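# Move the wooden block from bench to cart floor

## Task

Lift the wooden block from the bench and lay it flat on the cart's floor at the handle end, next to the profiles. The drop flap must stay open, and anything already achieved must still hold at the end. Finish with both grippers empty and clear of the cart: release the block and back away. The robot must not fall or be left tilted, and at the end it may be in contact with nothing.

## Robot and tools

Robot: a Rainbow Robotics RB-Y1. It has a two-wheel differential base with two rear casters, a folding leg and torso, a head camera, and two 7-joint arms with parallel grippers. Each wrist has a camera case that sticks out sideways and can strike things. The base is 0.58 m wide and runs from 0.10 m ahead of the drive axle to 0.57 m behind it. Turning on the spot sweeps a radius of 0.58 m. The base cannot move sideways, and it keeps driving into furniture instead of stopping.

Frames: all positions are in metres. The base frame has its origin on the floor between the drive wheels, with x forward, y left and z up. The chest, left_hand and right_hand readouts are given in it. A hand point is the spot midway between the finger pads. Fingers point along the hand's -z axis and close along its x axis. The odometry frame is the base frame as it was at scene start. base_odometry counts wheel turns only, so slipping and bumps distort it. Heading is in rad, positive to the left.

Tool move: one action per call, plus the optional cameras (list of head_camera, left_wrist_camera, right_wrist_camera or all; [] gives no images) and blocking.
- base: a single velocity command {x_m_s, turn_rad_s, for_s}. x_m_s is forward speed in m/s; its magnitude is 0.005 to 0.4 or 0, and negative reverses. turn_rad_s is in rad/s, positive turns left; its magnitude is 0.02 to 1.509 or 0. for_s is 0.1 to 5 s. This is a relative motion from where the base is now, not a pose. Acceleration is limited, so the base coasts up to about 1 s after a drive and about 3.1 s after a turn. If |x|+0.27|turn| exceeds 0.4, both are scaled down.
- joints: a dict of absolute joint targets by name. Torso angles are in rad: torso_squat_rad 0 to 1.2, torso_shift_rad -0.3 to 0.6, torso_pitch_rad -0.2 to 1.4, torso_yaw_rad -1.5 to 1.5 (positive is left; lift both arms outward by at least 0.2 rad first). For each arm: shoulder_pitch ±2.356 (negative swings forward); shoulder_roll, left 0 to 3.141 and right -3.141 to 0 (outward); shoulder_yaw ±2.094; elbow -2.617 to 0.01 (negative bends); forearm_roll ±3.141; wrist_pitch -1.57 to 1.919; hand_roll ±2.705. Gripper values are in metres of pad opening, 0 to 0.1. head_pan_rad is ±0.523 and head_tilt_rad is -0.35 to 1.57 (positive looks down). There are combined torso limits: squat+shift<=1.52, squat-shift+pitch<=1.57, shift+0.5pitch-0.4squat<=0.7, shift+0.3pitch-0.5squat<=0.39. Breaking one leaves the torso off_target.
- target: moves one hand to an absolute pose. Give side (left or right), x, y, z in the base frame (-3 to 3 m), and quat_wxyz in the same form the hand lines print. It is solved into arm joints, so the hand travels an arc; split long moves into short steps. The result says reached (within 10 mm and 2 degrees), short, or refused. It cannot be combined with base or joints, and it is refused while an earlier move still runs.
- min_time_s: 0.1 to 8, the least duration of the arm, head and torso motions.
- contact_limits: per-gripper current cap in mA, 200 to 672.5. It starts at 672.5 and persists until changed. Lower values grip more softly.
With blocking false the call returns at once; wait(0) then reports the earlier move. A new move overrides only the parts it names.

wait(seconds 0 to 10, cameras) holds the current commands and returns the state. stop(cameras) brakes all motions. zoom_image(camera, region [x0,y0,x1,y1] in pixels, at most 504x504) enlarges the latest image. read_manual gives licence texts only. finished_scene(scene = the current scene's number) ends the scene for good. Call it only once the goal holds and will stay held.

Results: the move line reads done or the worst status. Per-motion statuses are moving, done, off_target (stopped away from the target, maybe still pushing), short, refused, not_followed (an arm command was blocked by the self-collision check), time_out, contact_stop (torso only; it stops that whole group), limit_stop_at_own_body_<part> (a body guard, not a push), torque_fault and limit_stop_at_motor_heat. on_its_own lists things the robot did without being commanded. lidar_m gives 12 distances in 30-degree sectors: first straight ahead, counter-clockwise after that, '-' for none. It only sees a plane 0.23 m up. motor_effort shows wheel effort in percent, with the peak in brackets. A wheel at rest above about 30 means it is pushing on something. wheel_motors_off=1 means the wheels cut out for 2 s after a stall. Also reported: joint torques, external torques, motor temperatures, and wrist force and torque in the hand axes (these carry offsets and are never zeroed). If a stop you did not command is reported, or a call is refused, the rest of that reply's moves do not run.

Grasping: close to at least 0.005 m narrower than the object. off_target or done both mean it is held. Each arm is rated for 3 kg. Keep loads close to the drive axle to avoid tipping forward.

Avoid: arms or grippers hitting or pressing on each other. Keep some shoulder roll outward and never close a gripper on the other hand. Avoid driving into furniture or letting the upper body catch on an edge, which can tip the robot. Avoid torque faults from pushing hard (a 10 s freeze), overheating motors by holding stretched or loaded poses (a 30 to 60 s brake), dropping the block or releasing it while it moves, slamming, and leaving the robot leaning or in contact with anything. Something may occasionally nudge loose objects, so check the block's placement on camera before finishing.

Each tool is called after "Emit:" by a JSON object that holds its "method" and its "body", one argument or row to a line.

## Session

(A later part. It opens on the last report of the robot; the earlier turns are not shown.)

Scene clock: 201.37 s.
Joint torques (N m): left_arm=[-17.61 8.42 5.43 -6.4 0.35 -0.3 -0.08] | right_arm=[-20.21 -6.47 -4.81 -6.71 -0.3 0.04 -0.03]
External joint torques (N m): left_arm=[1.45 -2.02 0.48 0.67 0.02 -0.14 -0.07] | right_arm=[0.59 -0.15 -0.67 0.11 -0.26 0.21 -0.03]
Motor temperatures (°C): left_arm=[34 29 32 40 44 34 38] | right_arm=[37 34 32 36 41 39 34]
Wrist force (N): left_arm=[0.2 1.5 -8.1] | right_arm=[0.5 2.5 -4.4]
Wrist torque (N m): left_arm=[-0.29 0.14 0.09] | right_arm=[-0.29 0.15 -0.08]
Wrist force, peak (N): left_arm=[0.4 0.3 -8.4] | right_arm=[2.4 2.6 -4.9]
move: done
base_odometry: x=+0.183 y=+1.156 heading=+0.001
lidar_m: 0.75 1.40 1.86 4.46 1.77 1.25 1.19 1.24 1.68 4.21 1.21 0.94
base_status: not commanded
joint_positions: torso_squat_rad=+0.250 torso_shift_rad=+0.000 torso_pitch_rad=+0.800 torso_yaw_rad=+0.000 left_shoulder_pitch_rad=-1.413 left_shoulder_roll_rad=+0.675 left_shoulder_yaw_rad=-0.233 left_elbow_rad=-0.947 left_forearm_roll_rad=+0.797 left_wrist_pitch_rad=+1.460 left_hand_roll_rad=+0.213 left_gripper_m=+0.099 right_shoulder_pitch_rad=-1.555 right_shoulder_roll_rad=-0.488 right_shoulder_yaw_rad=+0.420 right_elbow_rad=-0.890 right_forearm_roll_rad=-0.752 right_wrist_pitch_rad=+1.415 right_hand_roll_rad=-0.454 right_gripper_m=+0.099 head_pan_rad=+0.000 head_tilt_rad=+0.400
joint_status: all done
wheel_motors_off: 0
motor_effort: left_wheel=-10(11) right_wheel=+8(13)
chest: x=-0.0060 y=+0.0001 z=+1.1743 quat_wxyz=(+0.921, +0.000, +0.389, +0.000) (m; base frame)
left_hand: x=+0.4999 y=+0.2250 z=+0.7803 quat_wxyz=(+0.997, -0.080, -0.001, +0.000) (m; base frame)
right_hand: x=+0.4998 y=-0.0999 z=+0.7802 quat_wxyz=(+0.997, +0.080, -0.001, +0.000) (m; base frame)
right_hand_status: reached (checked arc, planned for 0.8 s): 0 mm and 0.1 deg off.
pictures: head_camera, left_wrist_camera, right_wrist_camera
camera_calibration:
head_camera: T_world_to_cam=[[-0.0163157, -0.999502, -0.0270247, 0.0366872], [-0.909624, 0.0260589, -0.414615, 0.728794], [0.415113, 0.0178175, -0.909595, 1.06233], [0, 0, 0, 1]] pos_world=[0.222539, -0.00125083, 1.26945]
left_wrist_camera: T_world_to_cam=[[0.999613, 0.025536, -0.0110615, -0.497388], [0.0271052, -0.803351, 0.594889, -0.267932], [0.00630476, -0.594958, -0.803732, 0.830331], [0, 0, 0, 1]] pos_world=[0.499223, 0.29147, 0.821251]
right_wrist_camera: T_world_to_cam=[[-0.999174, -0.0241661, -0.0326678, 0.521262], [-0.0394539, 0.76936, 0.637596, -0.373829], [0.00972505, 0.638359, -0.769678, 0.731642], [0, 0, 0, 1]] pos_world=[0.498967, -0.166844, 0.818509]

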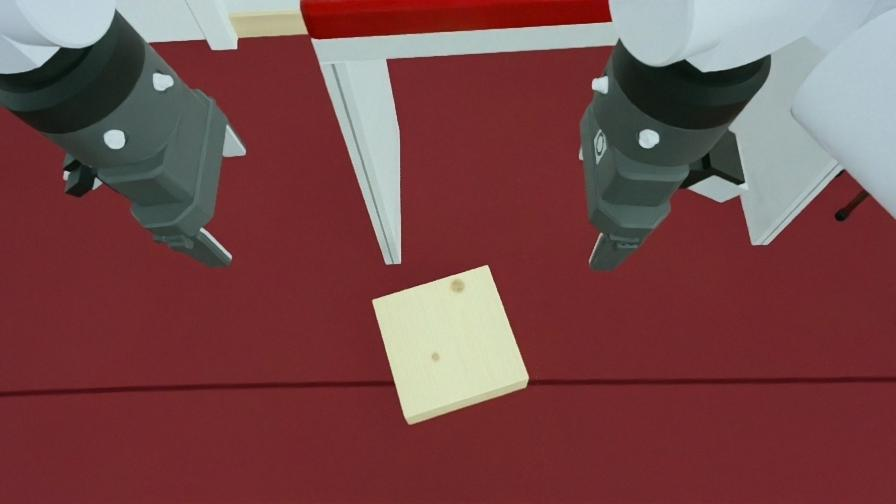

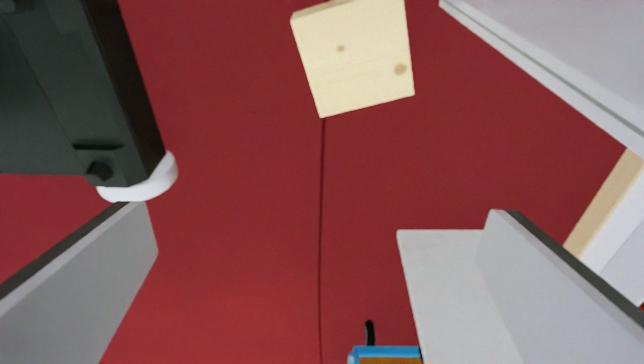

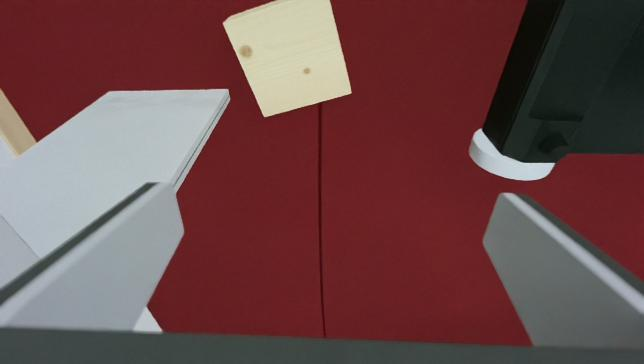

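Emit:
{"method": "move", "body": {
  "base": {"turn_rad_s":0.3,"for_s":2.3333},
  "cameras": []
}}

Emit:
{"method": "move", "body": {
  "base": {"x_m_s":-0.2,"for_s":1.9},
  "cameras": []
}}

Emit:
{"method": "move", "body": {
  "base": {"turn_rad_s":-0.25,"for_s":1.6},
  "joints": {"torso_squat_rad":1.1,"torso_shift_rad":0.42,"torso_pitch_rad":0.88,"head_tilt_rad":0}
}}

Scene clock: 218.23 s.
Joint torques (N m): left_arm=[-17.67 8.49 5.79 -6.5 0.29 -0.31 -0.16] | right_arm=[-20.41 -6.16 -4.9 -6.75 -0.31 0 0.04]
External joint torques (N m): left_arm=[1.39 -1.94 0.84 0.57 -0.03 -0.15 -0.16] | right_arm=[0.39 0.15 -0.76 0.07 -0.27 0.17 0.04]
Motor temperatures (°C): left_arm=[33 29 32 39 40 33 38] | right_arm=[36 32 32 34 38 38 34]
Wrist force (N): left_arm=[0.2 1.5 -7.3] | right_arm=[0.9 2.6 -4.5]
Wrist torque (N m): left_arm=[-0.27 0.13 0.05] | right_arm=[-0.32 0.19 -0.07]
Wrist force, peak (N): left_arm=[0.6 1.0 -8.5] | right_arm=[0.8 2.8 -4.7]
move: done
base_odometry: x=+0.183 y=+1.156 heading=+0.700
lidar_m: 1.49 2.33 3.02 1.49 1.20 1.18 1.31 2.04 1.60 0.94 0.99 0.76
base_status: done (sent for 2.33 of 2.33 s)
joint_positions: torso_squat_rad=+0.250 torso_shift_rad=+0.000 torso_pitch_rad=+0.800 torso_yaw_rad=+0.000 left_shoulder_pitch_rad=-1.413 left_shoulder_roll_rad=+0.675 left_shoulder_yaw_rad=-0.233 left_elbow_rad=-0.947 left_forearm_roll_rad=+0.797 left_wrist_pitch_rad=+1.460 left_hand_roll_rad=+0.213 left_gripper_m=+0.099 right_shoulder_pitch_rad=-1.555 right_shoulder_roll_rad=-0.488 right_shoulder_yaw_rad=+0.420 right_elbow_rad=-0.890 right_forearm_roll_rad=-0.752 right_wrist_pitch_rad=+1.415 right_hand_roll_rad=-0.454 right_gripper_m=+0.099 head_pan_rad=+0.000 head_tilt_rad=+0.400
joint_status: not commanded
wheel_motors_off: 0
motor_effort: left_wheel=-3(27) right_wheel=+15(38)
chest: x=-0.0060 y=+0.0001 z=+1.1743 quat_wxyz=(+0.921, +0.000, +0.389, +0.000) (m; base frame)
left_hand: x=+0.4999 y=+0.2250 z=+0.7803 quat_wxyz=(+0.997, -0.080, -0.001, +0.000) (m; base frame)
right_hand: x=+0.4998 y=-0.0999 z=+0.7802 quat_wxyz=(+0.997, +0.080, -0.001, +0.000) (m; base frame)
pictures: none
No camera images: "cameras" was empty.

Scene clock: 221.20 s.
Joint torques (N m): left_arm=[-17.96 8.43 5.7 -6.51 0.28 -0.33 -0.11] | right_arm=[-21.22 -5.95 -4.64 -7.12 -0.24 -0.04 0.02]
External joint torques (N m): left_arm=[1.1 -2.01 0.75 0.56 -0.04 -0.17 -0.1] | right_arm=[-0.42 0.37 -0.5 -0.3 -0.2 0.13 0.02]
Motor temperatures (°C): left_arm=[33 29 32 38 40 33 38] | right_arm=[36 32 32 34 38 38 34]
Wrist force (N): left_arm=[0.0 0.6 -7.8] | right_arm=[1.0 2.4 -4.6]
Wrist torque (N m): left_arm=[-0.14 0.08 0.11] | right_arm=[-0.30 0.19 -0.10]
Wrist force, peak (N): left_arm=[0.6 1.8 -8.3] | right_arm=[0.6 2.6 -5.0]
move: done
base_odometry: x=-0.108 y=+0.911 heading=+0.701
lidar_m: 1.78 2.83 2.27 1.13 0.89 0.89 0.97 1.55 2.26 1.26 1.10 1.11
base_status: done (sent for 1.9 of 1.9 s)
joint_positions: torso_squat_rad=+0.250 torso_shift_rad=+0.000 torso_pitch_rad=+0.800 torso_yaw_rad=+0.000 left_shoulder_pitch_rad=-1.413 left_shoulder_roll_rad=+0.675 left_shoulder_yaw_rad=-0.233 left_elbow_rad=-0.947 left_forearm_roll_rad=+0.797 left_wrist_pitch_rad=+1.460 left_hand_roll_rad=+0.213 left_gripper_m=+0.099 right_shoulder_pitch_rad=-1.555 right_shoulder_roll_rad=-0.488 right_shoulder_yaw_rad=+0.420 right_elbow_rad=-0.890 right_forearm_roll_rad=-0.752 right_wrist_pitch_rad=+1.415 right_hand_roll_rad=-0.454 right_gripper_m=+0.099 head_pan_rad=+0.000 head_tilt_rad=+0.400
joint_status: not commanded
wheel_motors_off: 0
motor_effort: left_wheel=+5(38) right_wheel=-5(24)
chest: x=-0.0061 y=+0.0001 z=+1.1743 quat_wxyz=(+0.921, +0.000, +0.389, +0.000) (m; base frame)
left_hand: x=+0.4999 y=+0.2250 z=+0.7803 quat_wxyz=(+0.997, -0.080, -0.001, +0.000) (m; base frame)
right_hand: x=+0.4997 y=-0.1000 z=+0.7801 quat_wxyz=(+0.997, +0.080, -0.001, +0.000) (m; base frame)
pictures: none
No camera images: "cameras" was empty.

Scene clock: 224.87 s.
Joint torques (N m): left_arm=[-17.06 8.38 5.43 -6.39 0.27 -0.13 -0.16] | right_arm=[-20.31 -5.49 -4.72 -7.01 -0.26 -0.01 -0.04]
External joint torques (N m): left_arm=[0.68 -1.77 0.71 0.5 -0.08 -0.12 -0.16] | right_arm=[-0.71 0.29 -0.85 -0.28 -0.15 0.02 -0.04]
Motor temperatures (°C): left_arm=[33 29 32 38 39 33 38] | right_arm=[36 32 32 33 38 38 34]
Wrist force (N): left_arm=[1.0 1.7 -7.7] | right_arm=[1.6 2.8 -4.6]
Wrist torque (N m): left_arm=[-0.32 0.21 0.09] | right_arm=[-0.33 0.23 -0.08]
Wrist force, peak (N): left_arm=[0.2 0.6 -8.5] | right_arm=[1.6 2.8 -4.6]
move: done
base_odometry: x=-0.108 y=+0.911 heading=+0.302
lidar_m: 1.09 1.93 3.39 1.78 1.02 0.89 0.89 1.07 1.85 1.84 1.25 1.13
base_status: done (sent for 1.6 of 1.6 s)
joint_positions: torso_squat_rad=+1.100 torso_shift_rad=+0.420 torso_pitch_rad=+0.880 torso_yaw_rad=+0.000 left_shoulder_pitch_rad=-1.413 left_shoulder_roll_rad=+0.675 left_shoulder_yaw_rad=-0.233 left_elbow_rad=-0.947 left_forearm_roll_rad=+0.797 left_wrist_pitch_rad=+1.460 left_hand_roll_rad=+0.213 left_gripper_m=+0.099 right_shoulder_pitch_rad=-1.555 right_shoulder_roll_rad=-0.488 right_shoulder_yaw_rad=+0.420 right_elbow_rad=-0.890 right_forearm_roll_rad=-0.752 right_wrist_pitch_rad=+1.415 right_hand_roll_rad=-0.454 right_gripper_m=+0.099 head_pan_rad=+0.000 head_tilt_rad=+0.000
joint_status: all done
wheel_motors_off: 0
motor_effort: left_wheel=+15(40) right_wheel=-9(25)
chest: x=+0.1400 y=+0.0000 z=+0.7676 quat_wxyz=(+0.905, +0.000, +0.426, +0.000) (m; base frame)
left_hand: x=+0.6127 y=+0.2249 z=+0.3342 quat_wxyz=(+0.996, -0.080, +0.039, +0.003) (m; base frame)
right_hand: x=+0.6126 y=-0.1001 z=+0.3341 quat_wxyz=(+0.996, +0.080, +0.039, -0.003) (m; base frame)
pictures: head_camera, left_wrist_camera, right_wrist_camera
camera_calibration:
head_camera: T_world_to_cam=[[-0.00698994, -0.999502, -0.0307864, 0.0283037], [-0.733089, 0.0260607, -0.679633, 0.874361], [0.680097, 0.0178186, -0.732906, 0.379039], [0, 0, 0, 1]] pos_world=[0.383399, -0.00125082, 0.872917]
left_wrist_camera: T_world_to_cam=[[0.995498, 0.0255962, -0.0912625, -0.585746], [0.0748111, -0.803404, 0.590716, -0.0334538], [-0.0582006, -0.594884, -0.801702, 0.509938], [0, 0, 0, 1]] pos_world=[0.61529, 0.29147, 0.375123]
right_wrist_camera: T_world_to_cam=[[-0.99857, -0.0240248, 0.0477616, 0.592054], [0.0120321, 0.769444, 0.638601, -0.116682], [-0.0520922, 0.638262, -0.768055, 0.42451], [0, 0, 0, 1]] pos_world=[0.614725, -0.166944, 0.372283]

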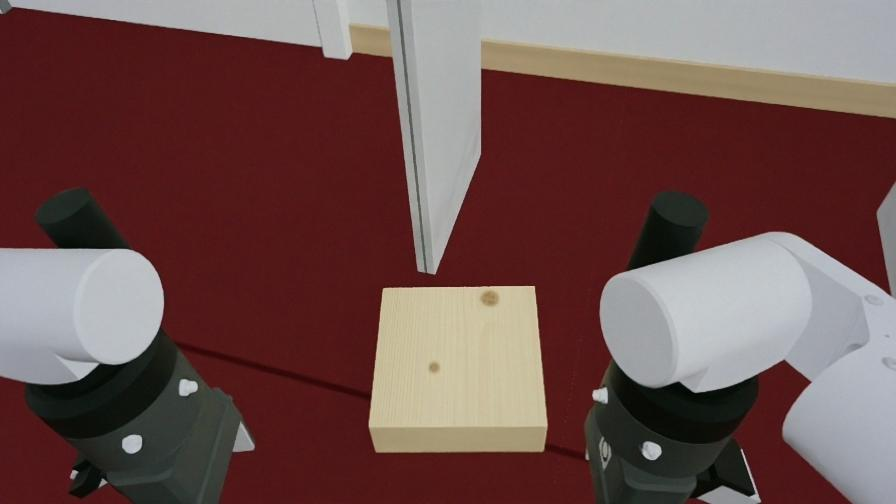

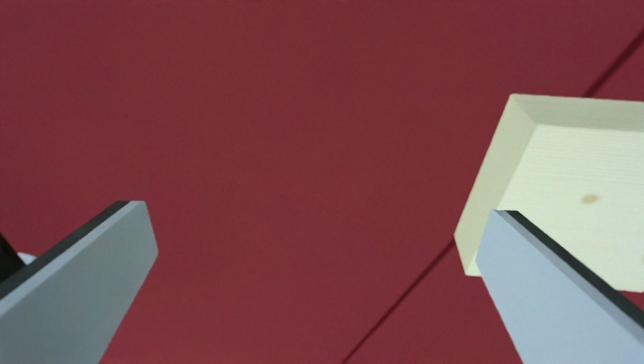

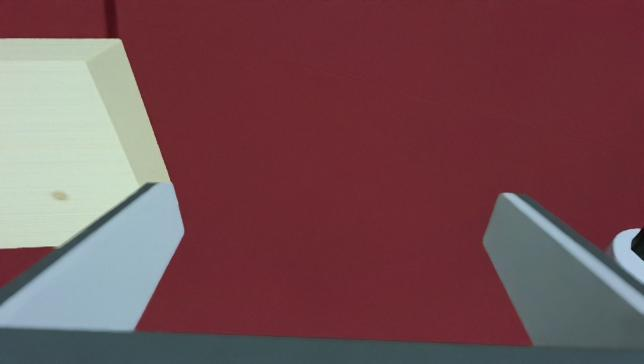

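Emit:
{"method": "move", "body": {
  "target": {"side":"left","x":0.26,"y":0.19,"z":0.075,"quat_wxyz":[0.9968,-0.08,0,0]},
  "cameras": []
}}

Emit:
{"method": "move", "body": {
  "target": {"side":"right","x":0.26,"y":-0.17,"z":0.075,"quat_wxyz":[0.9968,0.08,0,0]}
}}

Scene clock: 230.03 s.
Joint torques (N m): left_arm=[-1.52 1.66 1.81 -3.44 0 -0.22 0.37] | right_arm=[-20.29 -5.64 -4.26 -7.12 -0.32 0.14 -0.05]
External joint torques (N m): left_arm=[-1.05 -0.33 1.27 -0.45 -0.11 -0.05 0.37] | right_arm=[-0.7 0.15 -0.39 -0.38 -0.22 0.17 -0.05]
Motor temperatures (°C): left_arm=[33 29 32 38 38 33 38] | right_arm=[36 32 32 33 37 38 34]
Wrist force (N): left_arm=[1.0 0.5 -7.5] | right_arm=[1.1 2.5 -3.7]
Wrist torque (N m): left_arm=[-0.11 0.19 0.09] | right_arm=[-0.30 0.20 -0.06]
Wrist force, peak (N): left_arm=[-0.1 1.0 -8.7] | right_arm=[1.4 2.9 -4.7]
move: done
base_odometry: x=-0.108 y=+0.911 heading=+0.302
lidar_m: 1.10 1.94 3.40 1.79 1.03 0.89 0.89 1.07 1.85 1.84 1.25 1.12
base_status: not commanded
joint_positions: torso_squat_rad=+1.100 torso_shift_rad=+0.420 torso_pitch_rad=+0.880 torso_yaw_rad=+0.000 left_shoulder_pitch_rad=-0.697 left_shoulder_roll_rad=+0.323 left_shoulder_yaw_rad=-0.453 left_elbow_rad=-0.731 left_forearm_roll_rad=+0.540 left_wrist_pitch_rad=+0.402 left_hand_roll_rad=+0.222 left_gripper_m=+0.099 right_shoulder_pitch_rad=-1.555 right_shoulder_roll_rad=-0.488 right_shoulder_yaw_rad=+0.420 right_elbow_rad=-0.890 right_forearm_roll_rad=-0.752 right_wrist_pitch_rad=+1.415 right_hand_roll_rad=-0.454 right_gripper_m=+0.099 head_pan_rad=+0.000 head_tilt_rad=+0.000
joint_status: all done
wheel_motors_off: 0
motor_effort: left_wheel=+17(18) right_wheel=-9(13)
chest: x=+0.1399 y=+0.0000 z=+0.7676 quat_wxyz=(+0.905, +0.000, +0.426, +0.000) (m; base frame)
left_hand: x=+0.2598 y=+0.1900 z=+0.0751 quat_wxyz=(+0.997, -0.080, +0.000, +0.000) (m; base frame)
left_hand_status: reached (checked arc, planned for 1.0 s): 0 mm and 0.1 deg off.
right_hand: x=+0.6126 y=-0.1000 z=+0.3342 quat_wxyz=(+0.996, +0.080, +0.039, -0.003) (m; base frame)
pictures: none
No camera images: "cameras" was empty.

Scene clock: 231.50 s.
Joint torques (N m): left_arm=[-1.02 1 1.97 -3.17 0.08 -0.21 0.21] | right_arm=[-1.89 -1.71 -0.94 -2.82 -0.02 0.07 -0.09]
External joint torques (N m): left_arm=[-0.57 -1.03 1.42 -0.18 -0.03 -0.05 0.21] | right_arm=[-1.01 0.24 -0.41 -0.07 -0.02 0.24 -0.09]
Motor temperatures (°C): left_arm=[33 29 32 38 38 33 38] | right_arm=[36 32 32 33 37 38 34]
Wrist force (N): left_arm=[0.0 0.8 -7.9] | right_arm=[1.0 2.2 -4.1]
Wrist torque (N m): left_arm=[-0.17 0.14 0.11] | right_arm=[-0.29 0.21 -0.07]
Wrist force, peak (N): left_arm=[0.3 1.1 -8.3] | right_arm=[-1.2 3.1 -4.7]
move: done
base_odometry: x=-0.108 y=+0.911 heading=+0.302
lidar_m: 1.11 1.94 3.40 1.78 1.03 0.89 0.89 1.07 1.86 1.84 1.26 1.13
base_status: not commanded
joint_positions: torso_squat_rad=+1.100 torso_shift_rad=+0.420 torso_pitch_rad=+0.880 torso_yaw_rad=+0.000 left_shoulder_pitch_rad=-0.697 left_shoulder_roll_rad=+0.323 left_shoulder_yaw_rad=-0.453 left_elbow_rad=-0.731 left_forearm_roll_rad=+0.540 left_wrist_pitch_rad=+0.402 left_hand_roll_rad=+0.222 left_gripper_m=+0.099 right_shoulder_pitch_rad=-0.748 right_shoulder_roll_rad=-0.350 right_shoulder_yaw_rad=+0.667 right_elbow_rad=-0.728 right_forearm_roll_rad=-0.478 right_wrist_pitch_rad=+0.374 right_hand_roll_rad=-0.499 right_gripper_m=+0.099 head_pan_rad=+0.000 head_tilt_rad=+0.000
joint_status: all done
wheel_motors_off: 0
motor_effort: left_wheel=+15(17) right_wheel=-8(14)
chest: x=+0.1400 y=+0.0000 z=+0.7676 quat_wxyz=(+0.905, +0.000, +0.426, +0.000) (m; base frame)
left_hand: x=+0.2599 y=+0.1900 z=+0.0751 quat_wxyz=(+0.997, -0.080, +0.000, +0.000) (m; base frame)
right_hand: x=+0.2598 y=-0.1702 z=+0.0751 quat_wxyz=(+0.997, +0.079, +0.000, +0.000) (m; base frame)
right_hand_status: reached (checked arc, planned for 1.1 s): 0 mm and 0.1 deg off.
pictures: head_camera, left_wrist_camera, right_wrist_camera
camera_calibration:
head_camera: T_world_to_cam=[[-0.00699061, -0.999502, -0.0307865, 0.0283033], [-0.733039, 0.0260625, -0.679688, 0.874316], [0.680151, 0.0178162, -0.732855, 0.379042], [0, 0, 0, 1]] pos_world=[0.383299, -0.00125081, 0.872916]
left_wrist_camera: T_world_to_cam=[[0.999602, 0.0252019, -0.0126576, -0.264212], [0.027791, -0.803904, 0.594109, 0.129964], [0.00479713, -0.594224, -0.804285, 0.244576], [0, 0, 0, 1]] pos_world=[0.259322, 0.256471, 0.116152]
right_wrist_camera: T_world_to_cam=[[-0.999238, -0.0241463, -0.030653, 0.256514], [-0.038142, 0.770205, 0.636655, 0.120248], [0.0082362, 0.637339, -0.77054, 0.236339], [0, 0, 0, 1]] pos_world=[0.258958, -0.23705, 0.113415]

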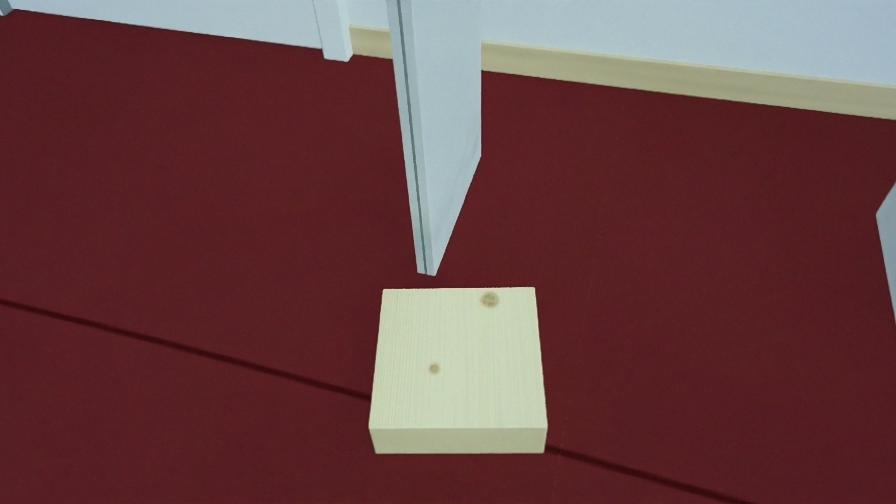

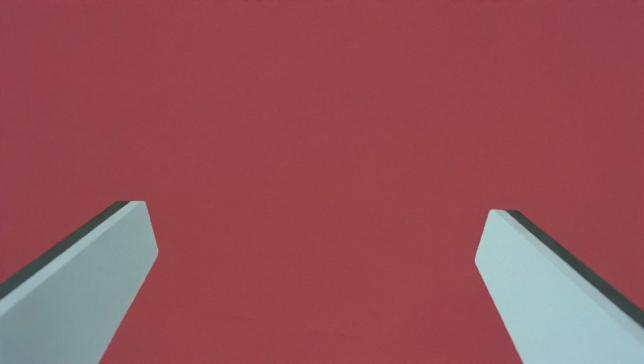

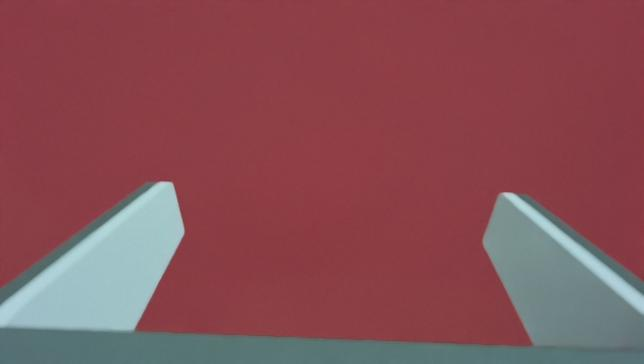

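Emit:
{"method": "move", "body": {
  "base": {"x_m_s":0.15,"for_s":4.5}
}}

Scene clock: 239.00 s.
Joint torques (N m): left_arm=[-0.25 1.25 1.8 -3.14 0.16 -0.19 0.2] | right_arm=[-0.3 -1.49 -1.23 -2.82 -0.17 -0.18 -0.22]
External joint torques (N m): left_arm=[0.21 -0.78 1.25 -0.15 0.04 -0.02 0.2] | right_arm=[0.58 0.46 -0.69 -0.06 -0.18 0 -0.22]
Motor temperatures (°C): left_arm=[33 29 32 38 38 33 38] | right_arm=[35 31 32 33 37 37 34]
Wrist force (N): left_arm=[0.0 0.7 -7.2] | right_arm=[0.1 2.8 -3.8]
Wrist torque (N m): left_arm=[-0.18 0.09 0.10] | right_arm=[-0.39 0.12 -0.07]
Wrist force, peak (N): left_arm=[0.1 0.5 -8.6] | right_arm=[1.0 3.2 -4.8]
move: done
base_odometry: x=+0.537 y=+1.111 heading=+0.302
lidar_m: 0.43 1.27 2.00 3.08 1.78 1.54 1.55 1.82 3.17 1.09 0.68 1.01
base_status: done (sent for 4.5 of 4.5 s)
joint_positions: torso_squat_rad=+1.100 torso_shift_rad=+0.420 torso_pitch_rad=+0.880 torso_yaw_rad=+0.000 left_shoulder_pitch_rad=-0.697 left_shoulder_roll_rad=+0.323 left_shoulder_yaw_rad=-0.453 left_elbow_rad=-0.731 left_forearm_roll_rad=+0.540 left_wrist_pitch_rad=+0.402 left_hand_roll_rad=+0.222 left_gripper_m=+0.099 right_shoulder_pitch_rad=-0.749 right_shoulder_roll_rad=-0.350 right_shoulder_yaw_rad=+0.667 right_elbow_rad=-0.728 right_forearm_roll_rad=-0.478 right_wrist_pitch_rad=+0.374 right_hand_roll_rad=-0.499 right_gripper_m=+0.099 head_pan_rad=+0.000 head_tilt_rad=+0.000
joint_status: not commanded
wheel_motors_off: 0
motor_effort: left_wheel=+1(43) right_wheel=-2(21)
chest: x=+0.1400 y=+0.0000 z=+0.7676 quat_wxyz=(+0.905, +0.000, +0.426, +0.000) (m; base frame)
left_hand: x=+0.2601 y=+0.1900 z=+0.0751 quat_wxyz=(+0.997, -0.080, +0.000, +0.000) (m; base frame)
right_hand: x=+0.2600 y=-0.1701 z=+0.0751 quat_wxyz=(+0.997, +0.080, +0.000, +0.000) (m; base frame)
pictures: head_camera, left_wrist_camera, right_wrist_camera
camera_calibration:
head_camera: T_world_to_cam=[[-0.00698994, -0.999502, -0.0307864, 0.0283037], [-0.733089, 0.0260607, -0.679633, 0.874361], [0.680097, 0.0178186, -0.732906, 0.379039], [0, 0, 0, 1]] pos_world=[0.383399, -0.00125082, 0.872917]
left_wrist_camera: T_world_to_cam=[[0.999605, 0.0251809, -0.0125179, -0.264421], [0.0276908, -0.80387, 0.594161, 0.129889], [0.00489872, -0.594272, -0.804249, 0.244498], [0, 0, 0, 1]] pos_world=[0.259522, 0.256371, 0.116152]
right_wrist_camera: T_world_to_cam=[[-0.999225, -0.0242489, -0.0310006, 0.256829], [-0.0384438, 0.770114, 0.636746, 0.120229], [0.00843362, 0.637445, -0.77045, 0.236236], [0, 0, 0, 1]] pos_world=[0.25926, -0.23695, 0.113414]

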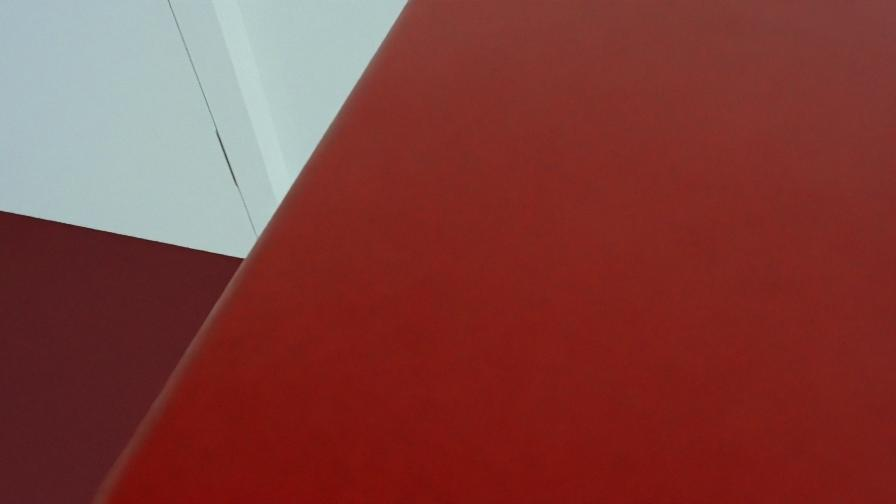

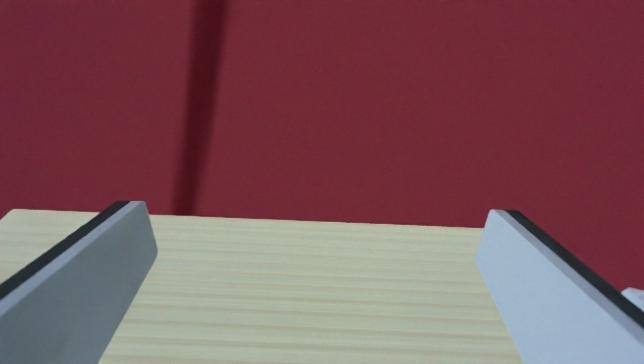

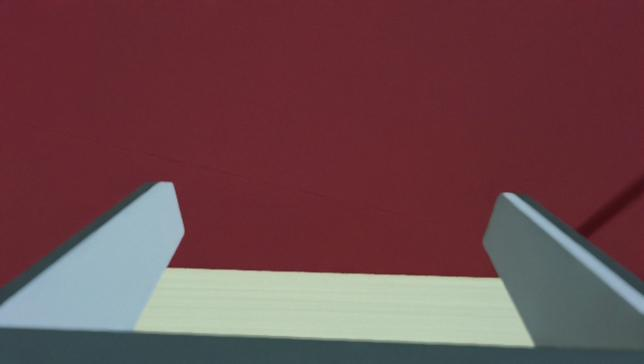

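Emit:
{"method": "move", "body": {
  "target": {"side":"left","x":0.248,"y":0.165,"z":0.072,"quat_wxyz":[0.9968,-0.08,0,0]},
  "cameras": ["left_wrist_camera"]
}}

Emit:
{"method": "move", "body": {
  "target": {"side":"right","x":0.248,"y":-0.13,"z":0.072,"quat_wxyz":[0.9968,0.08,0,0]},
  "cameras": ["right_wrist_camera"]
}}

Scene clock: 242.33 s.
Joint torques (N m): left_arm=[-0.43 0.17 1.98 -2.25 0.03 -0.56 -0.01] | right_arm=[-0.72 -1.5 -1.05 -2.75 -0.09 -0.06 -0.17]
External joint torques (N m): left_arm=[-0.14 -0.4 1.8 0.74 -0.08 -0.37 0] | right_arm=[0.16 0.46 -0.51 0 -0.1 0.12 -0.18]
Motor temperatures (°C): left_arm=[32 29 32 37 37 33 37] | right_arm=[35 31 32 32 37 37 34]
Wrist force (N): left_arm=[0.6 1.0 -7.6] | right_arm=[0.6 2.6 -3.4]
Wrist torque (N m): left_arm=[-0.21 0.11 0.12] | right_arm=[-0.35 0.18 -0.06]
Wrist force, peak (N): left_arm=[0.7 1.3 -8.3] | right_arm=[0.0 2.6 -4.7]
move: done
base_odometry: x=+0.537 y=+1.111 heading=+0.302
lidar_m: 0.43 1.21 2.00 3.08 1.79 1.54 1.53 1.83 3.17 1.09 0.67 1.01
base_status: not commanded
joint_positions: torso_squat_rad=+1.100 torso_shift_rad=+0.420 torso_pitch_rad=+0.880 torso_yaw_rad=+0.000 left_shoulder_pitch_rad=-0.695 left_shoulder_roll_rad=+0.259 left_shoulder_yaw_rad=-0.442 left_elbow_rad=-0.702 left_forearm_roll_rad=+0.423 left_wrist_pitch_rad=+0.383 left_hand_roll_rad=+0.300 left_gripper_m=+0.099 right_shoulder_pitch_rad=-0.749 right_shoulder_roll_rad=-0.350 right_shoulder_yaw_rad=+0.667 right_elbow_rad=-0.728 right_forearm_roll_rad=-0.478 right_wrist_pitch_rad=+0.374 right_hand_roll_rad=-0.499 right_gripper_m=+0.099 head_pan_rad=+0.000 head_tilt_rad=+0.000
joint_status: all done
wheel_motors_off: 0
motor_effort: left_wheel=+2(3) right_wheel=+0(3)
chest: x=+0.1400 y=+0.0000 z=+0.7676 quat_wxyz=(+0.905, +0.000, +0.426, +0.000) (m; base frame)
left_hand: x=+0.2479 y=+0.1647 z=+0.0724 quat_wxyz=(+0.997, -0.081, +0.000, +0.000) (m; base frame)
left_hand_status: reached (checked arc, planned for 0.3 s): 1 mm and 0.1 deg off.
right_hand: x=+0.2600 y=-0.1701 z=+0.0751 quat_wxyz=(+0.997, +0.080, +0.000, +0.000) (m; base frame)
pictures: left_wrist_camera
camera_calibration:
left_wrist_camera: T_world_to_cam=[[0.999612, 0.0244688, -0.0133098, -0.251475], [0.0275802, -0.802568, 0.595923, 0.111235], [0.00389954, -0.596059, -0.802931, 0.227902], [0, 0, 0, 1]] pos_world=[0.247421, 0.23127, 0.113355]

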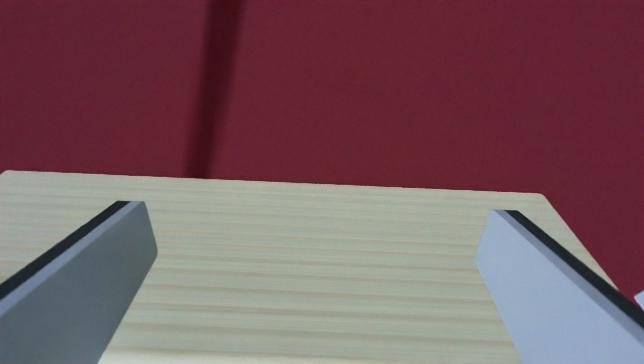

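Scene clock: 243.03 s.
Joint torques (N m): left_arm=[-0.41 -0.01 1.79 -2.52 0.06 -0.64 0] | right_arm=[-1.55 0.28 -2.05 -2.18 -0.32 -0.09 0.13]
External joint torques (N m): left_arm=[-0.13 -0.59 1.62 0.46 -0.05 -0.45 0] | right_arm=[-0.54 -0.12 -1.98 0.7 -0.33 0.12 0.13]
Motor temperatures (°C): left_arm=[32 29 32 37 37 33 37] | right_arm=[35 31 32 32 37 37 34]
Wrist force (N): left_arm=[0.4 0.7 -8.0] | right_arm=[0.7 2.3 -4.2]
Wrist torque (N m): left_arm=[-0.15 0.14 0.09] | right_arm=[-0.32 0.19 -0.06]
Wrist force, peak (N): left_arm=[0.5 0.7 -8.7] | right_arm=[0.8 4.0 -4.6]
move: done
base_odometry: x=+0.537 y=+1.111 heading=+0.302
lidar_m: 0.42 1.23 2.00 3.08 1.79 1.54 1.55 1.82 3.18 1.09 0.67 1.01
base_status: not commanded
joint_positions: torso_squat_rad=+1.100 torso_shift_rad=+0.420 torso_pitch_rad=+0.880 torso_yaw_rad=+0.000 left_shoulder_pitch_rad=-0.695 left_shoulder_roll_rad=+0.259 left_shoulder_yaw_rad=-0.442 left_elbow_rad=-0.702 left_forearm_roll_rad=+0.423 left_wrist_pitch_rad=+0.383 left_hand_roll_rad=+0.300 left_gripper_m=+0.099 right_shoulder_pitch_rad=-0.764 right_shoulder_roll_rad=-0.240 right_shoulder_yaw_rad=+0.641 right_elbow_rad=-0.658 right_forearm_roll_rad=-0.298 right_wrist_pitch_rad=+0.366 right_hand_roll_rad=-0.618 right_gripper_m=+0.099 head_pan_rad=+0.000 head_tilt_rad=+0.000
joint_status: all done
wheel_motors_off: 0
motor_effort: left_wheel=+3(3) right_wheel=-1(4)
chest: x=+0.1400 y=+0.0000 z=+0.7676 quat_wxyz=(+0.905, +0.000, +0.426, +0.000) (m; base frame)
left_hand: x=+0.2479 y=+0.1648 z=+0.0724 quat_wxyz=(+0.997, -0.081, +0.000, +0.000) (m; base frame)
right_hand: x=+0.2478 y=-0.1298 z=+0.0722 quat_wxyz=(+0.997, +0.080, +0.000, +0.000) (m; base frame)
right_hand_status: reached (checked arc, planned for 0.4 s): 0 mm and 0.0 deg off.
pictures: right_wrist_camera
camera_calibration:
right_wrist_camera: T_world_to_cam=[[-0.999233, -0.0248378, -0.0302575, 0.245322], [-0.0384342, 0.769225, 0.637822, 0.0904111], [0.00743276, 0.638496, -0.76959, 0.20876], [0, 0, 0, 1]] pos_world=[0.247057, -0.196746, 0.110416]

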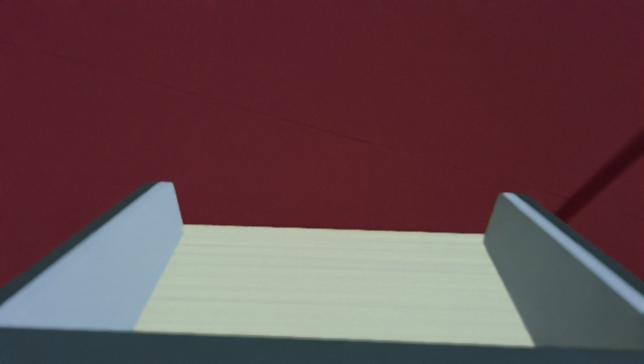

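Emit:
{"method": "move", "body": {
  "target": {"side":"left","x":0.236,"y":0.163,"z":0.07,"quat_wxyz":[0.9968,-0.08,0,0]},
  "cameras": []
}}

Emit:
{"method": "move", "body": {
  "target": {"side":"right","x":0.236,"y":-0.115,"z":0.07,"quat_wxyz":[0.9968,0.08,0,0]},
  "cameras": ["left_wrist_camera","right_wrist_camera"]
}}

Scene clock: 245.63 s.
Joint torques (N m): left_arm=[-0.43 -0.36 0.86 -2.63 -0.02 -0.51 0.15] | right_arm=[-1.17 0.09 -1.87 -2.18 -0.29 -0.09 0.26]
External joint torques (N m): left_arm=[-0.66 -0.67 0.81 0.17 -0.12 -0.32 0.15] | right_arm=[-0.16 -0.31 -1.8 0.7 -0.3 0.11 0.26]
Motor temperatures (°C): left_arm=[32 29 32 37 37 33 37] | right_arm=[35 31 32 32 37 37 34]
Wrist force (N): left_arm=[0.4 0.5 -7.6] | right_arm=[0.6 2.5 -4.1]
Wrist torque (N m): left_arm=[-0.16 0.17 0.10] | right_arm=[-0.33 0.18 -0.08]
Wrist force, peak (N): left_arm=[0.9 0.3 -8.7] | right_arm=[0.2 2.5 -4.8]
move: done
base_odometry: x=+0.537 y=+1.111 heading=+0.302
lidar_m: 0.42 1.24 2.01 3.07 1.78 1.55 1.54 1.82 3.17 1.08 0.67 1.00
base_status: not commanded
joint_positions: torso_squat_rad=+1.100 torso_shift_rad=+0.420 torso_pitch_rad=+0.880 torso_yaw_rad=+0.000 left_shoulder_pitch_rad=-0.679 left_shoulder_roll_rad=+0.246 left_shoulder_yaw_rad=-0.442 left_elbow_rad=-0.690 left_forearm_roll_rad=+0.402 left_wrist_pitch_rad=+0.358 left_hand_roll_rad=+0.308 left_gripper_m=+0.099 right_shoulder_pitch_rad=-0.764 right_shoulder_roll_rad=-0.240 right_shoulder_yaw_rad=+0.641 right_elbow_rad=-0.658 right_forearm_roll_rad=-0.298 right_wrist_pitch_rad=+0.366 right_hand_roll_rad=-0.618 right_gripper_m=+0.099 head_pan_rad=+0.000 head_tilt_rad=+0.000
joint_status: all done
wheel_motors_off: 0
motor_effort: left_wheel=+3(3) right_wheel=-2(4)
chest: x=+0.1400 y=+0.0000 z=+0.7676 quat_wxyz=(+0.905, +0.000, +0.426, +0.000) (m; base frame)
left_hand: x=+0.2359 y=+0.1630 z=+0.0708 quat_wxyz=(+0.997, -0.081, +0.001, +0.000) (m; base frame)
left_hand_status: reached (checked arc, planned for 0.1 s): 1 mm and 0.1 deg off.
right_hand: x=+0.2478 y=-0.1298 z=+0.0722 quat_wxyz=(+0.997, +0.080, +0.000, +0.000) (m; base frame)
pictures: none
No camera images: "cameras" was empty.

Scene clock: 246.23 s.
Joint torques (N m): left_arm=[-0.83 -0.46 1.04 -2.71 -0.03 -0.53 0.22] | right_arm=[-0.33 1.78 -1.82 -2.1 -0.29 -0.22 -0.02]
External joint torques (N m): left_arm=[-1.06 -0.77 0.99 0.09 -0.13 -0.34 0.22] | right_arm=[0.45 0.36 -1.98 0.65 -0.31 -0.01 -0.02]
Motor temperatures (°C): left_arm=[32 29 32 37 37 33 37] | right_arm=[35 31 32 32 37 37 34]
Wrist force (N): left_arm=[0.5 0.6 -7.3] | right_arm=[0.8 2.3 -3.8]
Wrist torque (N m): left_arm=[-0.14 0.14 0.07] | right_arm=[-0.31 0.20 -0.06]
Wrist force, peak (N): left_arm=[0.0 1.4 -8.1] | right_arm=[0.0 3.4 -4.0]
move: done
base_odometry: x=+0.537 y=+1.111 heading=+0.302
lidar_m: 0.43 1.22 2.01 3.07 1.79 1.54 1.56 1.82 3.18 1.07 0.68 1.01
base_status: not commanded
joint_positions: torso_squat_rad=+1.100 torso_shift_rad=+0.420 torso_pitch_rad=+0.880 torso_yaw_rad=+0.000 left_shoulder_pitch_rad=-0.679 left_shoulder_roll_rad=+0.246 left_shoulder_yaw_rad=-0.442 left_elbow_rad=-0.690 left_forearm_roll_rad=+0.402 left_wrist_pitch_rad=+0.358 left_hand_roll_rad=+0.308 left_gripper_m=+0.099 right_shoulder_pitch_rad=-0.763 right_shoulder_roll_rad=-0.189 right_shoulder_yaw_rad=+0.627 right_elbow_rad=-0.612 right_forearm_roll_rad=-0.210 right_wrist_pitch_rad=+0.343 right_hand_roll_rad=-0.674 right_gripper_m=+0.099 head_pan_rad=+0.000 head_tilt_rad=+0.000
joint_status: all done
wheel_motors_off: 0
motor_effort: left_wheel=+2(2) right_wheel=-1(3)
chest: x=+0.1400 y=+0.0000 z=+0.7676 quat_wxyz=(+0.905, +0.000, +0.426, +0.000) (m; base frame)
left_hand: x=+0.2359 y=+0.1629 z=+0.0708 quat_wxyz=(+0.997, -0.081, +0.001, +0.000) (m; base frame)
right_hand: x=+0.2359 y=-0.1149 z=+0.0705 quat_wxyz=(+0.997, +0.080, +0.000, +0.000) (m; base frame)
right_hand_status: reached (checked arc, planned for 0.3 s): 1 mm and 0.1 deg off.
pictures: left_wrist_camera, right_wrist_camera
camera_calibration:
left_wrist_camera: T_world_to_cam=[[0.999597, 0.0247032, -0.0139945, -0.23933], [0.028176, -0.802476, 0.596019, 0.110905], [0.00349334, -0.596173, -0.802848, 0.225705], [0, 0, 0, 1]] pos_world=[0.235321, 0.22947, 0.111756]
right_wrist_camera: T_world_to_cam=[[-0.999228, -0.0251687, -0.0301621, 0.233677], [-0.038631, 0.768944, 0.638148, 0.0795356], [0.0071316, 0.638821, -0.769323, 0.198127], [0, 0, 0, 1]] pos_world=[0.235156, -0.181845, 0.108716]

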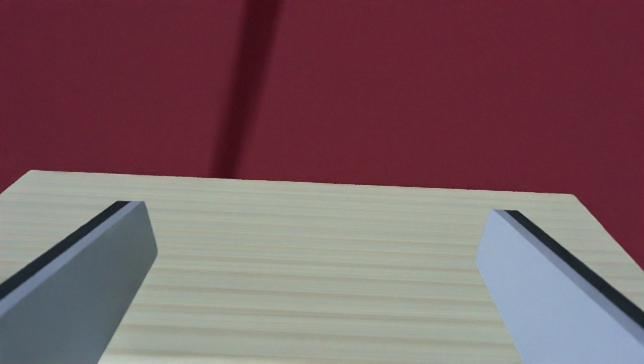

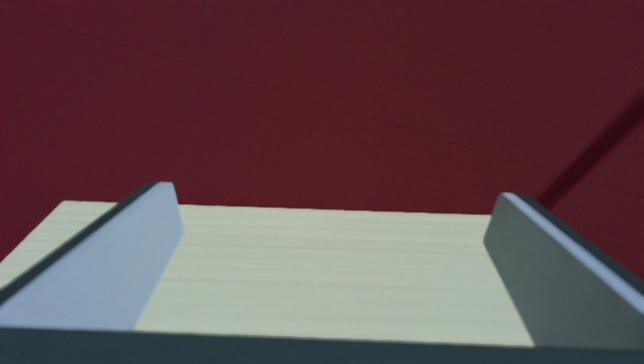

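Emit:
{"method": "move", "body": {
  "target": {"side":"left","x":0.236,"y":0.152,"z":0.068,"quat_wxyz":[0.9968,-0.08,0,0]},
  "cameras": []
}}

Emit:
{"method": "move", "body": {
  "target": {"side":"right","x":0.236,"y":-0.09,"z":0.068,"quat_wxyz":[0.9968,0.08,0,0]},
  "cameras": ["left_wrist_camera","right_wrist_camera"]
}}

Scene clock: 248.30 s.
Joint torques (N m): left_arm=[-1.85 -3.19 0.43 -3.82 0.5 -0.91 0.3] | right_arm=[-0.42 1.88 -1.75 -2.42 -0.27 -0.02 0.05]
External joint torques (N m): left_arm=[-1.76 -2.87 0.48 -1.16 0.41 -0.72 0.3] | right_arm=[0.36 0.46 -1.91 0.33 -0.29 0.19 0.05]
Motor temperatures (°C): left_arm=[32 28 32 37 37 33 37] | right_arm=[35 31 32 32 37 37 34]
Wrist force (N): left_arm=[-0.1 2.3 -7.2] | right_arm=[0.7 2.4 -4.1]
Wrist torque (N m): left_arm=[-0.13 0.14 0.01] | right_arm=[-0.31 0.19 -0.07]
Wrist force, peak (N): left_arm=[-3.6 14.3 1.4] | right_arm=[1.0 2.5 -4.8]
move: done
base_odometry: x=+0.537 y=+1.111 heading=+0.302
lidar_m: 0.42 1.17 2.02 3.08 1.79 1.54 1.54 1.82 3.17 1.08 0.67 1.00
base_status: not commanded
joint_positions: torso_squat_rad=+1.100 torso_shift_rad=+0.420 torso_pitch_rad=+0.880 torso_yaw_rad=+0.000 left_shoulder_pitch_rad=-0.705 left_shoulder_roll_rad=+0.213 left_shoulder_yaw_rad=-0.435 left_elbow_rad=-0.637 left_forearm_roll_rad=+0.364 left_wrist_pitch_rad=+0.340 left_hand_roll_rad=+0.332 left_gripper_m=+0.099 right_shoulder_pitch_rad=-0.763 right_shoulder_roll_rad=-0.189 right_shoulder_yaw_rad=+0.627 right_elbow_rad=-0.611 right_forearm_roll_rad=-0.210 right_wrist_pitch_rad=+0.343 right_hand_roll_rad=-0.674 right_gripper_m=+0.099 head_pan_rad=+0.000 head_tilt_rad=+0.000
joint_status: all done
wheel_motors_off: 0
motor_effort: left_wheel=+2(5) right_wheel=-2(3)
chest: x=+0.1400 y=+0.0000 z=+0.7676 quat_wxyz=(+0.905, +0.000, +0.426, +0.000) (m; base frame)
left_hand: x=+0.2357 y=+0.1526 z=+0.0682 quat_wxyz=(+0.997, -0.079, +0.000, +0.000) (m; base frame)
left_hand_status: reached (checked arc, planned for 0.3 s): 1 mm and 0.1 deg off.
right_hand: x=+0.2359 y=-0.1149 z=+0.0705 quat_wxyz=(+0.997, +0.080, +0.000, +0.000) (m; base frame)
pictures: none
No camera images: "cameras" was empty.

Scene clock: 248.60 s.
Joint torques (N m): left_arm=[-1.57 -3.04 0.54 -3.8 0.61 -0.97 0.44] | right_arm=[-0.42 1.92 -1.71 -2.57 -0.32 -0.14 0.04]
External joint torques (N m): left_arm=[-1.49 -2.71 0.6 -1.14 0.52 -0.78 0.44] | right_arm=[0.36 0.5 -1.86 0.18 -0.35 0.07 0.04]
Motor temperatures (°C): left_arm=[32 28 32 37 37 33 37] | right_arm=[35 31 32 32 37 37 34]
Wrist force (N): left_arm=[0.4 2.4 -6.8] | right_arm=[0.6 2.4 -4.1]
Wrist torque (N m): left_arm=[-0.18 0.18 -0.03] | right_arm=[-0.33 0.18 -0.07]
Wrist force, peak (N): left_arm=[0.6 2.5 -8.0] | right_arm=[1.1 2.4 -4.5]
move: refused
base_odometry: x=+0.537 y=+1.111 heading=+0.302
lidar_m: 0.43 1.18 2.01 3.07 1.77 1.54 1.55 1.82 3.17 1.08 0.68 1.01
base_status: not commanded
joint_positions: torso_squat_rad=+1.100 torso_shift_rad=+0.420 torso_pitch_rad=+0.880 torso_yaw_rad=+0.000 left_shoulder_pitch_rad=-0.705 left_shoulder_roll_rad=+0.213 left_shoulder_yaw_rad=-0.435 left_elbow_rad=-0.637 left_forearm_roll_rad=+0.364 left_wrist_pitch_rad=+0.340 left_hand_roll_rad=+0.332 left_gripper_m=+0.099 right_shoulder_pitch_rad=-0.763 right_shoulder_roll_rad=-0.189 right_shoulder_yaw_rad=+0.627 right_elbow_rad=-0.611 right_forearm_roll_rad=-0.210 right_wrist_pitch_rad=+0.343 right_hand_roll_rad=-0.674 right_gripper_m=+0.099 head_pan_rad=+0.000 head_tilt_rad=+0.000
joint_status: not commanded
wheel_motors_off: 0
motor_effort: left_wheel=+1(2) right_wheel=-1(3)
chest: x=+0.1400 y=+0.0000 z=+0.7676 quat_wxyz=(+0.905, +0.000, +0.426, +0.000) (m; base frame)
left_hand: x=+0.2357 y=+0.1526 z=+0.0682 quat_wxyz=(+0.997, -0.079, +0.000, +0.000) (m; base frame)
right_hand: x=+0.2359 y=-0.1149 z=+0.0705 quat_wxyz=(+0.997, +0.080, +0.000, +0.000) (m; base frame)
right_hand_status: refused: the posture found for that pose stands 6 mm from the leg (limit 20 mm). Nothing moved. The solve starts from where the arm stands: from another posture it may find a clear one.
pictures: left_wrist_camera, right_wrist_camera
camera_calibration:
left_wrist_camera: T_world_to_cam=[[0.999598, 0.0249598, -0.0134737, -0.239023], [0.0280816, -0.803958, 0.594023, 0.104623], [0.00399443, -0.594163, -0.804335, 0.2171], [0, 0, 0, 1]] pos_world=[0.235121, 0.219071, 0.109252]
right_wrist_camera: T_world_to_cam=[[-0.999232, -0.0250913, -0.0300991, 0.233685], [-0.0385312, 0.768946, 0.638152, 0.0795118], [0.00713251, 0.638821, -0.769322, 0.198127], [0, 0, 0, 1]] pos_world=[0.235156, -0.181845, 0.108717]

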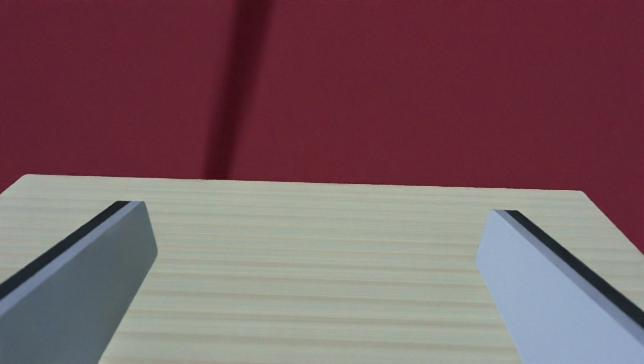

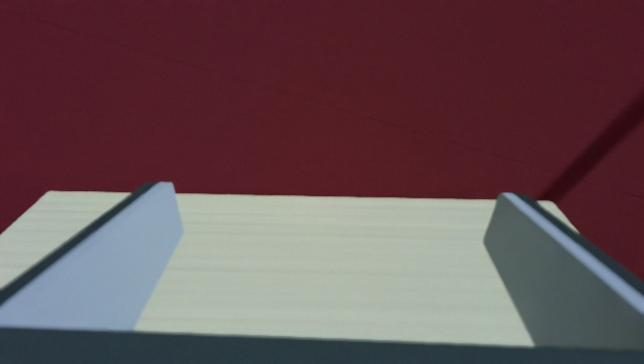

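Emit:
{"method": "move", "body": {
  "target": {"side":"left","x":0.236,"y":0.138,"z":0.068,"quat_wxyz":[0.9968,-0.08,0,0]},
  "cameras": []
}}

Emit:
{"method": "move", "body": {
  "target": {"side":"left","x":0.236,"y":0.124,"z":0.068,"quat_wxyz":[0.9968,-0.08,0,0]}
}}

Scene clock: 250.43 s.
Joint torques (N m): left_arm=[-1.89 -4.48 0.76 -3.6 0.82 -1.02 0.1] | right_arm=[-0.32 2.31 -1.22 -2.94 -0.22 -0.31 0.01]
External joint torques (N m): left_arm=[-1.55 -3.4 0.95 -0.91 0.72 -0.82 0.1] | right_arm=[0.46 0.9 -1.37 -0.19 -0.24 -0.1 0]
Motor temperatures (°C): left_arm=[32 28 32 37 37 33 37] | right_arm=[35 31 32 32 37 37 34]
Wrist force (N): left_arm=[0.1 3.5 -7.0] | right_arm=[0.7 0.4 -3.4]
Wrist torque (N m): left_arm=[-0.04 0.12 -0.06] | right_arm=[-0.40 0.12 -0.18]
Wrist force, peak (N): left_arm=[-0.7 16.9 3.8] | right_arm=[0.9 3.2 -4.4]
move: done
base_odometry: x=+0.537 y=+1.111 heading=+0.302
lidar_m: 0.45 1.13 2.01 3.06 1.79 1.55 1.55 1.82 3.17 1.08 0.67 1.01
base_status: not commanded
joint_positions: torso_squat_rad=+1.100 torso_shift_rad=+0.420 torso_pitch_rad=+0.880 torso_yaw_rad=+0.000 left_shoulder_pitch_rad=-0.719 left_shoulder_roll_rad=+0.178 left_shoulder_yaw_rad=-0.420 left_elbow_rad=-0.614 left_forearm_roll_rad=+0.300 left_wrist_pitch_rad=+0.340 left_hand_roll_rad=+0.372 left_gripper_m=+0.099 right_shoulder_pitch_rad=-0.763 right_shoulder_roll_rad=-0.190 right_shoulder_yaw_rad=+0.627 right_elbow_rad=-0.611 right_forearm_roll_rad=-0.210 right_wrist_pitch_rad=+0.343 right_hand_roll_rad=-0.674 right_gripper_m=+0.099 head_pan_rad=+0.000 head_tilt_rad=+0.000
joint_status: all done
wheel_motors_off: 0
motor_effort: left_wheel=+1(3) right_wheel=-3(4)
chest: x=+0.1400 y=+0.0000 z=+0.7676 quat_wxyz=(+0.905, +0.000, +0.426, +0.000) (m; base frame)
left_hand: x=+0.2357 y=+0.1386 z=+0.0681 quat_wxyz=(+0.997, -0.080, +0.000, +0.000) (m; base frame)
left_hand_status: reached (checked arc, planned for 0.2 s): 1 mm and 0.1 deg off.
right_hand: x=+0.2359 y=-0.1151 z=+0.0705 quat_wxyz=(+0.997, +0.080, +0.000, +0.000) (m; base frame)
pictures: none
No camera images: "cameras" was empty.

Scene clock: 251.00 s.
Joint torques (N m): left_arm=[-5.66 -25.17 -3.82 -10.07 3.59 -3.78 0.84] | right_arm=[-3.13 13.67 -0.05 -8.49 -1.35 -2.96 -0.07]
External joint torques (N m): left_arm=[-5.09 -23.49 -3.54 -7.42 3.5 -3.57 0.84] | right_arm=[-2.36 12.34 -0.19 -5.77 -1.38 -2.76 -0.07]
Motor temperatures (°C): left_arm=[32 28 32 37 37 33 37] | right_arm=[35 31 32 32 36 37 34]
Wrist force (N): left_arm=[3.3 33.3 13.8] | right_arm=[0.5 -14.9 6.7]
Wrist torque (N m): left_arm=[0.56 0.93 -1.03] | right_arm=[-0.70 0.45 0.27]
Wrist force, peak (N): left_arm=[5.4 40.6 19.5] | right_arm=[-0.8 -19.1 11.0]
move: done
base_odometry: x=+0.537 y=+1.111 heading=+0.302
lidar_m: 0.44 1.13 2.01 3.07 1.78 1.55 1.54 1.83 3.18 1.07 0.68 1.00
base_status: not commanded
joint_positions: torso_squat_rad=+1.100 torso_shift_rad=+0.420 torso_pitch_rad=+0.880 torso_yaw_rad=+0.000 left_shoulder_pitch_rad=-0.734 left_shoulder_roll_rad=+0.148 left_shoulder_yaw_rad=-0.403 left_elbow_rad=-0.585 left_forearm_roll_rad=+0.234 left_wrist_pitch_rad=+0.338 left_hand_roll_rad=+0.415 left_gripper_m=+0.099 right_shoulder_pitch_rad=-0.763 right_shoulder_roll_rad=-0.192 right_shoulder_yaw_rad=+0.627 right_elbow_rad=-0.610 right_forearm_roll_rad=-0.210 right_wrist_pitch_rad=+0.344 right_hand_roll_rad=-0.674 right_gripper_m=+0.099 head_pan_rad=+0.000 head_tilt_rad=+0.000
joint_status: all done
wheel_motors_off: 0
motor_effort: left_wheel=+3(3) right_wheel=-4(5)
chest: x=+0.1398 y=+0.0000 z=+0.7677 quat_wxyz=(+0.905, +0.000, +0.426, +0.000) (m; base frame)
left_hand: x=+0.2354 y=+0.1293 z=+0.0676 quat_wxyz=(+0.997, -0.076, +0.001, +0.000) (m; base frame)
left_hand_status: reached (checked arc, planned for 0.2 s): 5 mm and 0.4 deg off.
right_hand: x=+0.2356 y=-0.1177 z=+0.0701 quat_wxyz=(+0.997, +0.078, +0.001, +0.001) (m; base frame)
pictures: head_camera, left_wrist_camera, right_wrist_camera
camera_calibration:
head_camera: T_world_to_cam=[[-0.00677735, -0.999496, -0.0310134, 0.0284244], [-0.732756, 0.0260682, -0.679992, 0.874535], [0.680458, 0.0181167, -0.732563, 0.378883], [0, 0, 0, 1]] pos_world=[0.3832, -0.00125155, 0.873114]
left_wrist_camera: T_world_to_cam=[[0.999602, 0.0243303, -0.0142731, -0.238124], [0.0280691, -0.807822, 0.588758, 0.0870521], [0.00279449, -0.588924, -0.808183, 0.202672], [0, 0, 0, 1]] pos_world=[0.23502, 0.195475, 0.109145]
right_wrist_camera: T_world_to_cam=[[-0.999247, -0.0257025, -0.0290803, 0.23319], [-0.038323, 0.771868, 0.634627, 0.0825311], [0.0061347, 0.635263, -0.772272, 0.199692], [0, 0, 0, 1]] pos_world=[0.234952, -0.184566, 0.108621]

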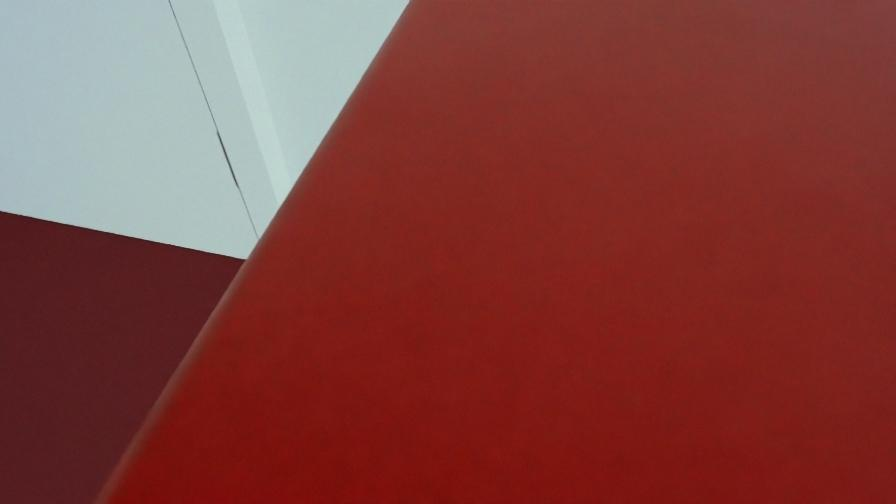

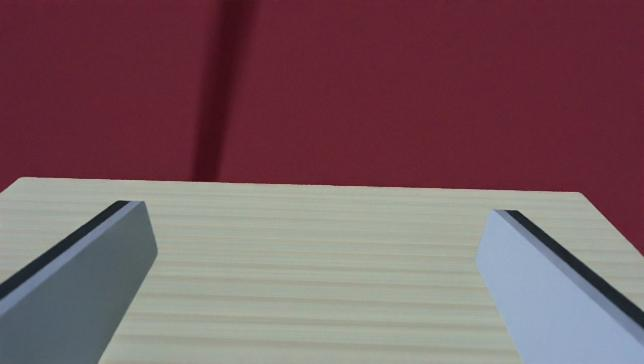

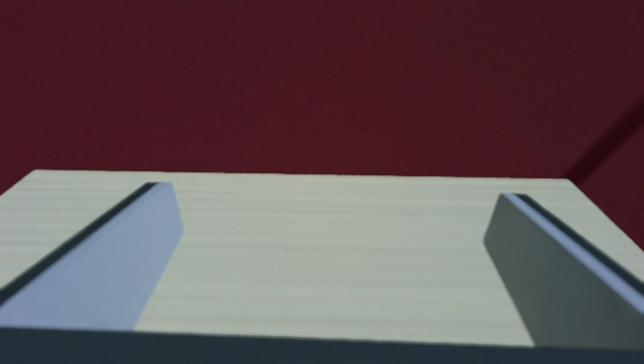

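Emit:
{"method": "move", "body": {
  "target": {"side":"left","x":0.236,"y":0.108,"z":0.068,"quat_wxyz":[0.9968,-0.08,0,0]},
  "cameras": []
}}

Scene clock: 252.23 s.
Joint torques (N m): left_arm=[-5.75 -25.21 -3.79 -10.07 3.62 -3.8 0.83] | right_arm=[-3.03 13.78 0 -8.46 -1.42 -2.88 -0.15]
External joint torques (N m): left_arm=[-5.18 -23.53 -3.51 -7.42 3.53 -3.6 0.84] | right_arm=[-2.26 12.45 -0.14 -5.75 -1.44 -2.67 -0.15]
Motor temperatures (°C): left_arm=[32 29 32 37 37 33 37] | right_arm=[35 31 32 32 36 37 34]
Wrist force (N): left_arm=[3.1 33.5 13.4] | right_arm=[0.8 -14.9 6.2]
Wrist torque (N m): left_arm=[0.52 0.88 -1.04] | right_arm=[-0.70 0.48 0.27]
Wrist force, peak (N): left_arm=[2.9 34.9 14.3] | right_arm=[0.5 -15.4 7.3]
move: refused
base_odometry: x=+0.537 y=+1.111 heading=+0.302
lidar_m: 0.45 1.13 2.01 3.08 1.79 1.55 1.55 1.83 3.18 1.08 0.68 1.01
base_status: not commanded
joint_positions: torso_squat_rad=+1.100 torso_shift_rad=+0.420 torso_pitch_rad=+0.880 torso_yaw_rad=+0.000 left_shoulder_pitch_rad=-0.734 left_shoulder_roll_rad=+0.148 left_shoulder_yaw_rad=-0.403 left_elbow_rad=-0.585 left_forearm_roll_rad=+0.234 left_wrist_pitch_rad=+0.338 left_hand_roll_rad=+0.415 left_gripper_m=+0.099 right_shoulder_pitch_rad=-0.763 right_shoulder_roll_rad=-0.192 right_shoulder_yaw_rad=+0.627 right_elbow_rad=-0.610 right_forearm_roll_rad=-0.210 right_wrist_pitch_rad=+0.344 right_hand_roll_rad=-0.674 right_gripper_m=+0.099 head_pan_rad=+0.000 head_tilt_rad=+0.000
joint_status: not commanded
wheel_motors_off: 0
motor_effort: left_wheel=+3(3) right_wheel=-2(5)
chest: x=+0.1398 y=+0.0000 z=+0.7677 quat_wxyz=(+0.905, +0.000, +0.426, +0.000) (m; base frame)
left_hand: x=+0.2354 y=+0.1293 z=+0.0676 quat_wxyz=(+0.997, -0.076, +0.001, +0.000) (m; base frame)
left_hand_status: refused: the posture found for that pose stands 11 mm from the leg (limit 20 mm). Nothing moved. The solve starts from where the arm stands: from another posture it may find a clear one.
right_hand: x=+0.2356 y=-0.1177 z=+0.0701 quat_wxyz=(+0.997, +0.078, +0.001, +0.001) (m; base frame)
pictures: none
No camera images: "cameras" was empty.


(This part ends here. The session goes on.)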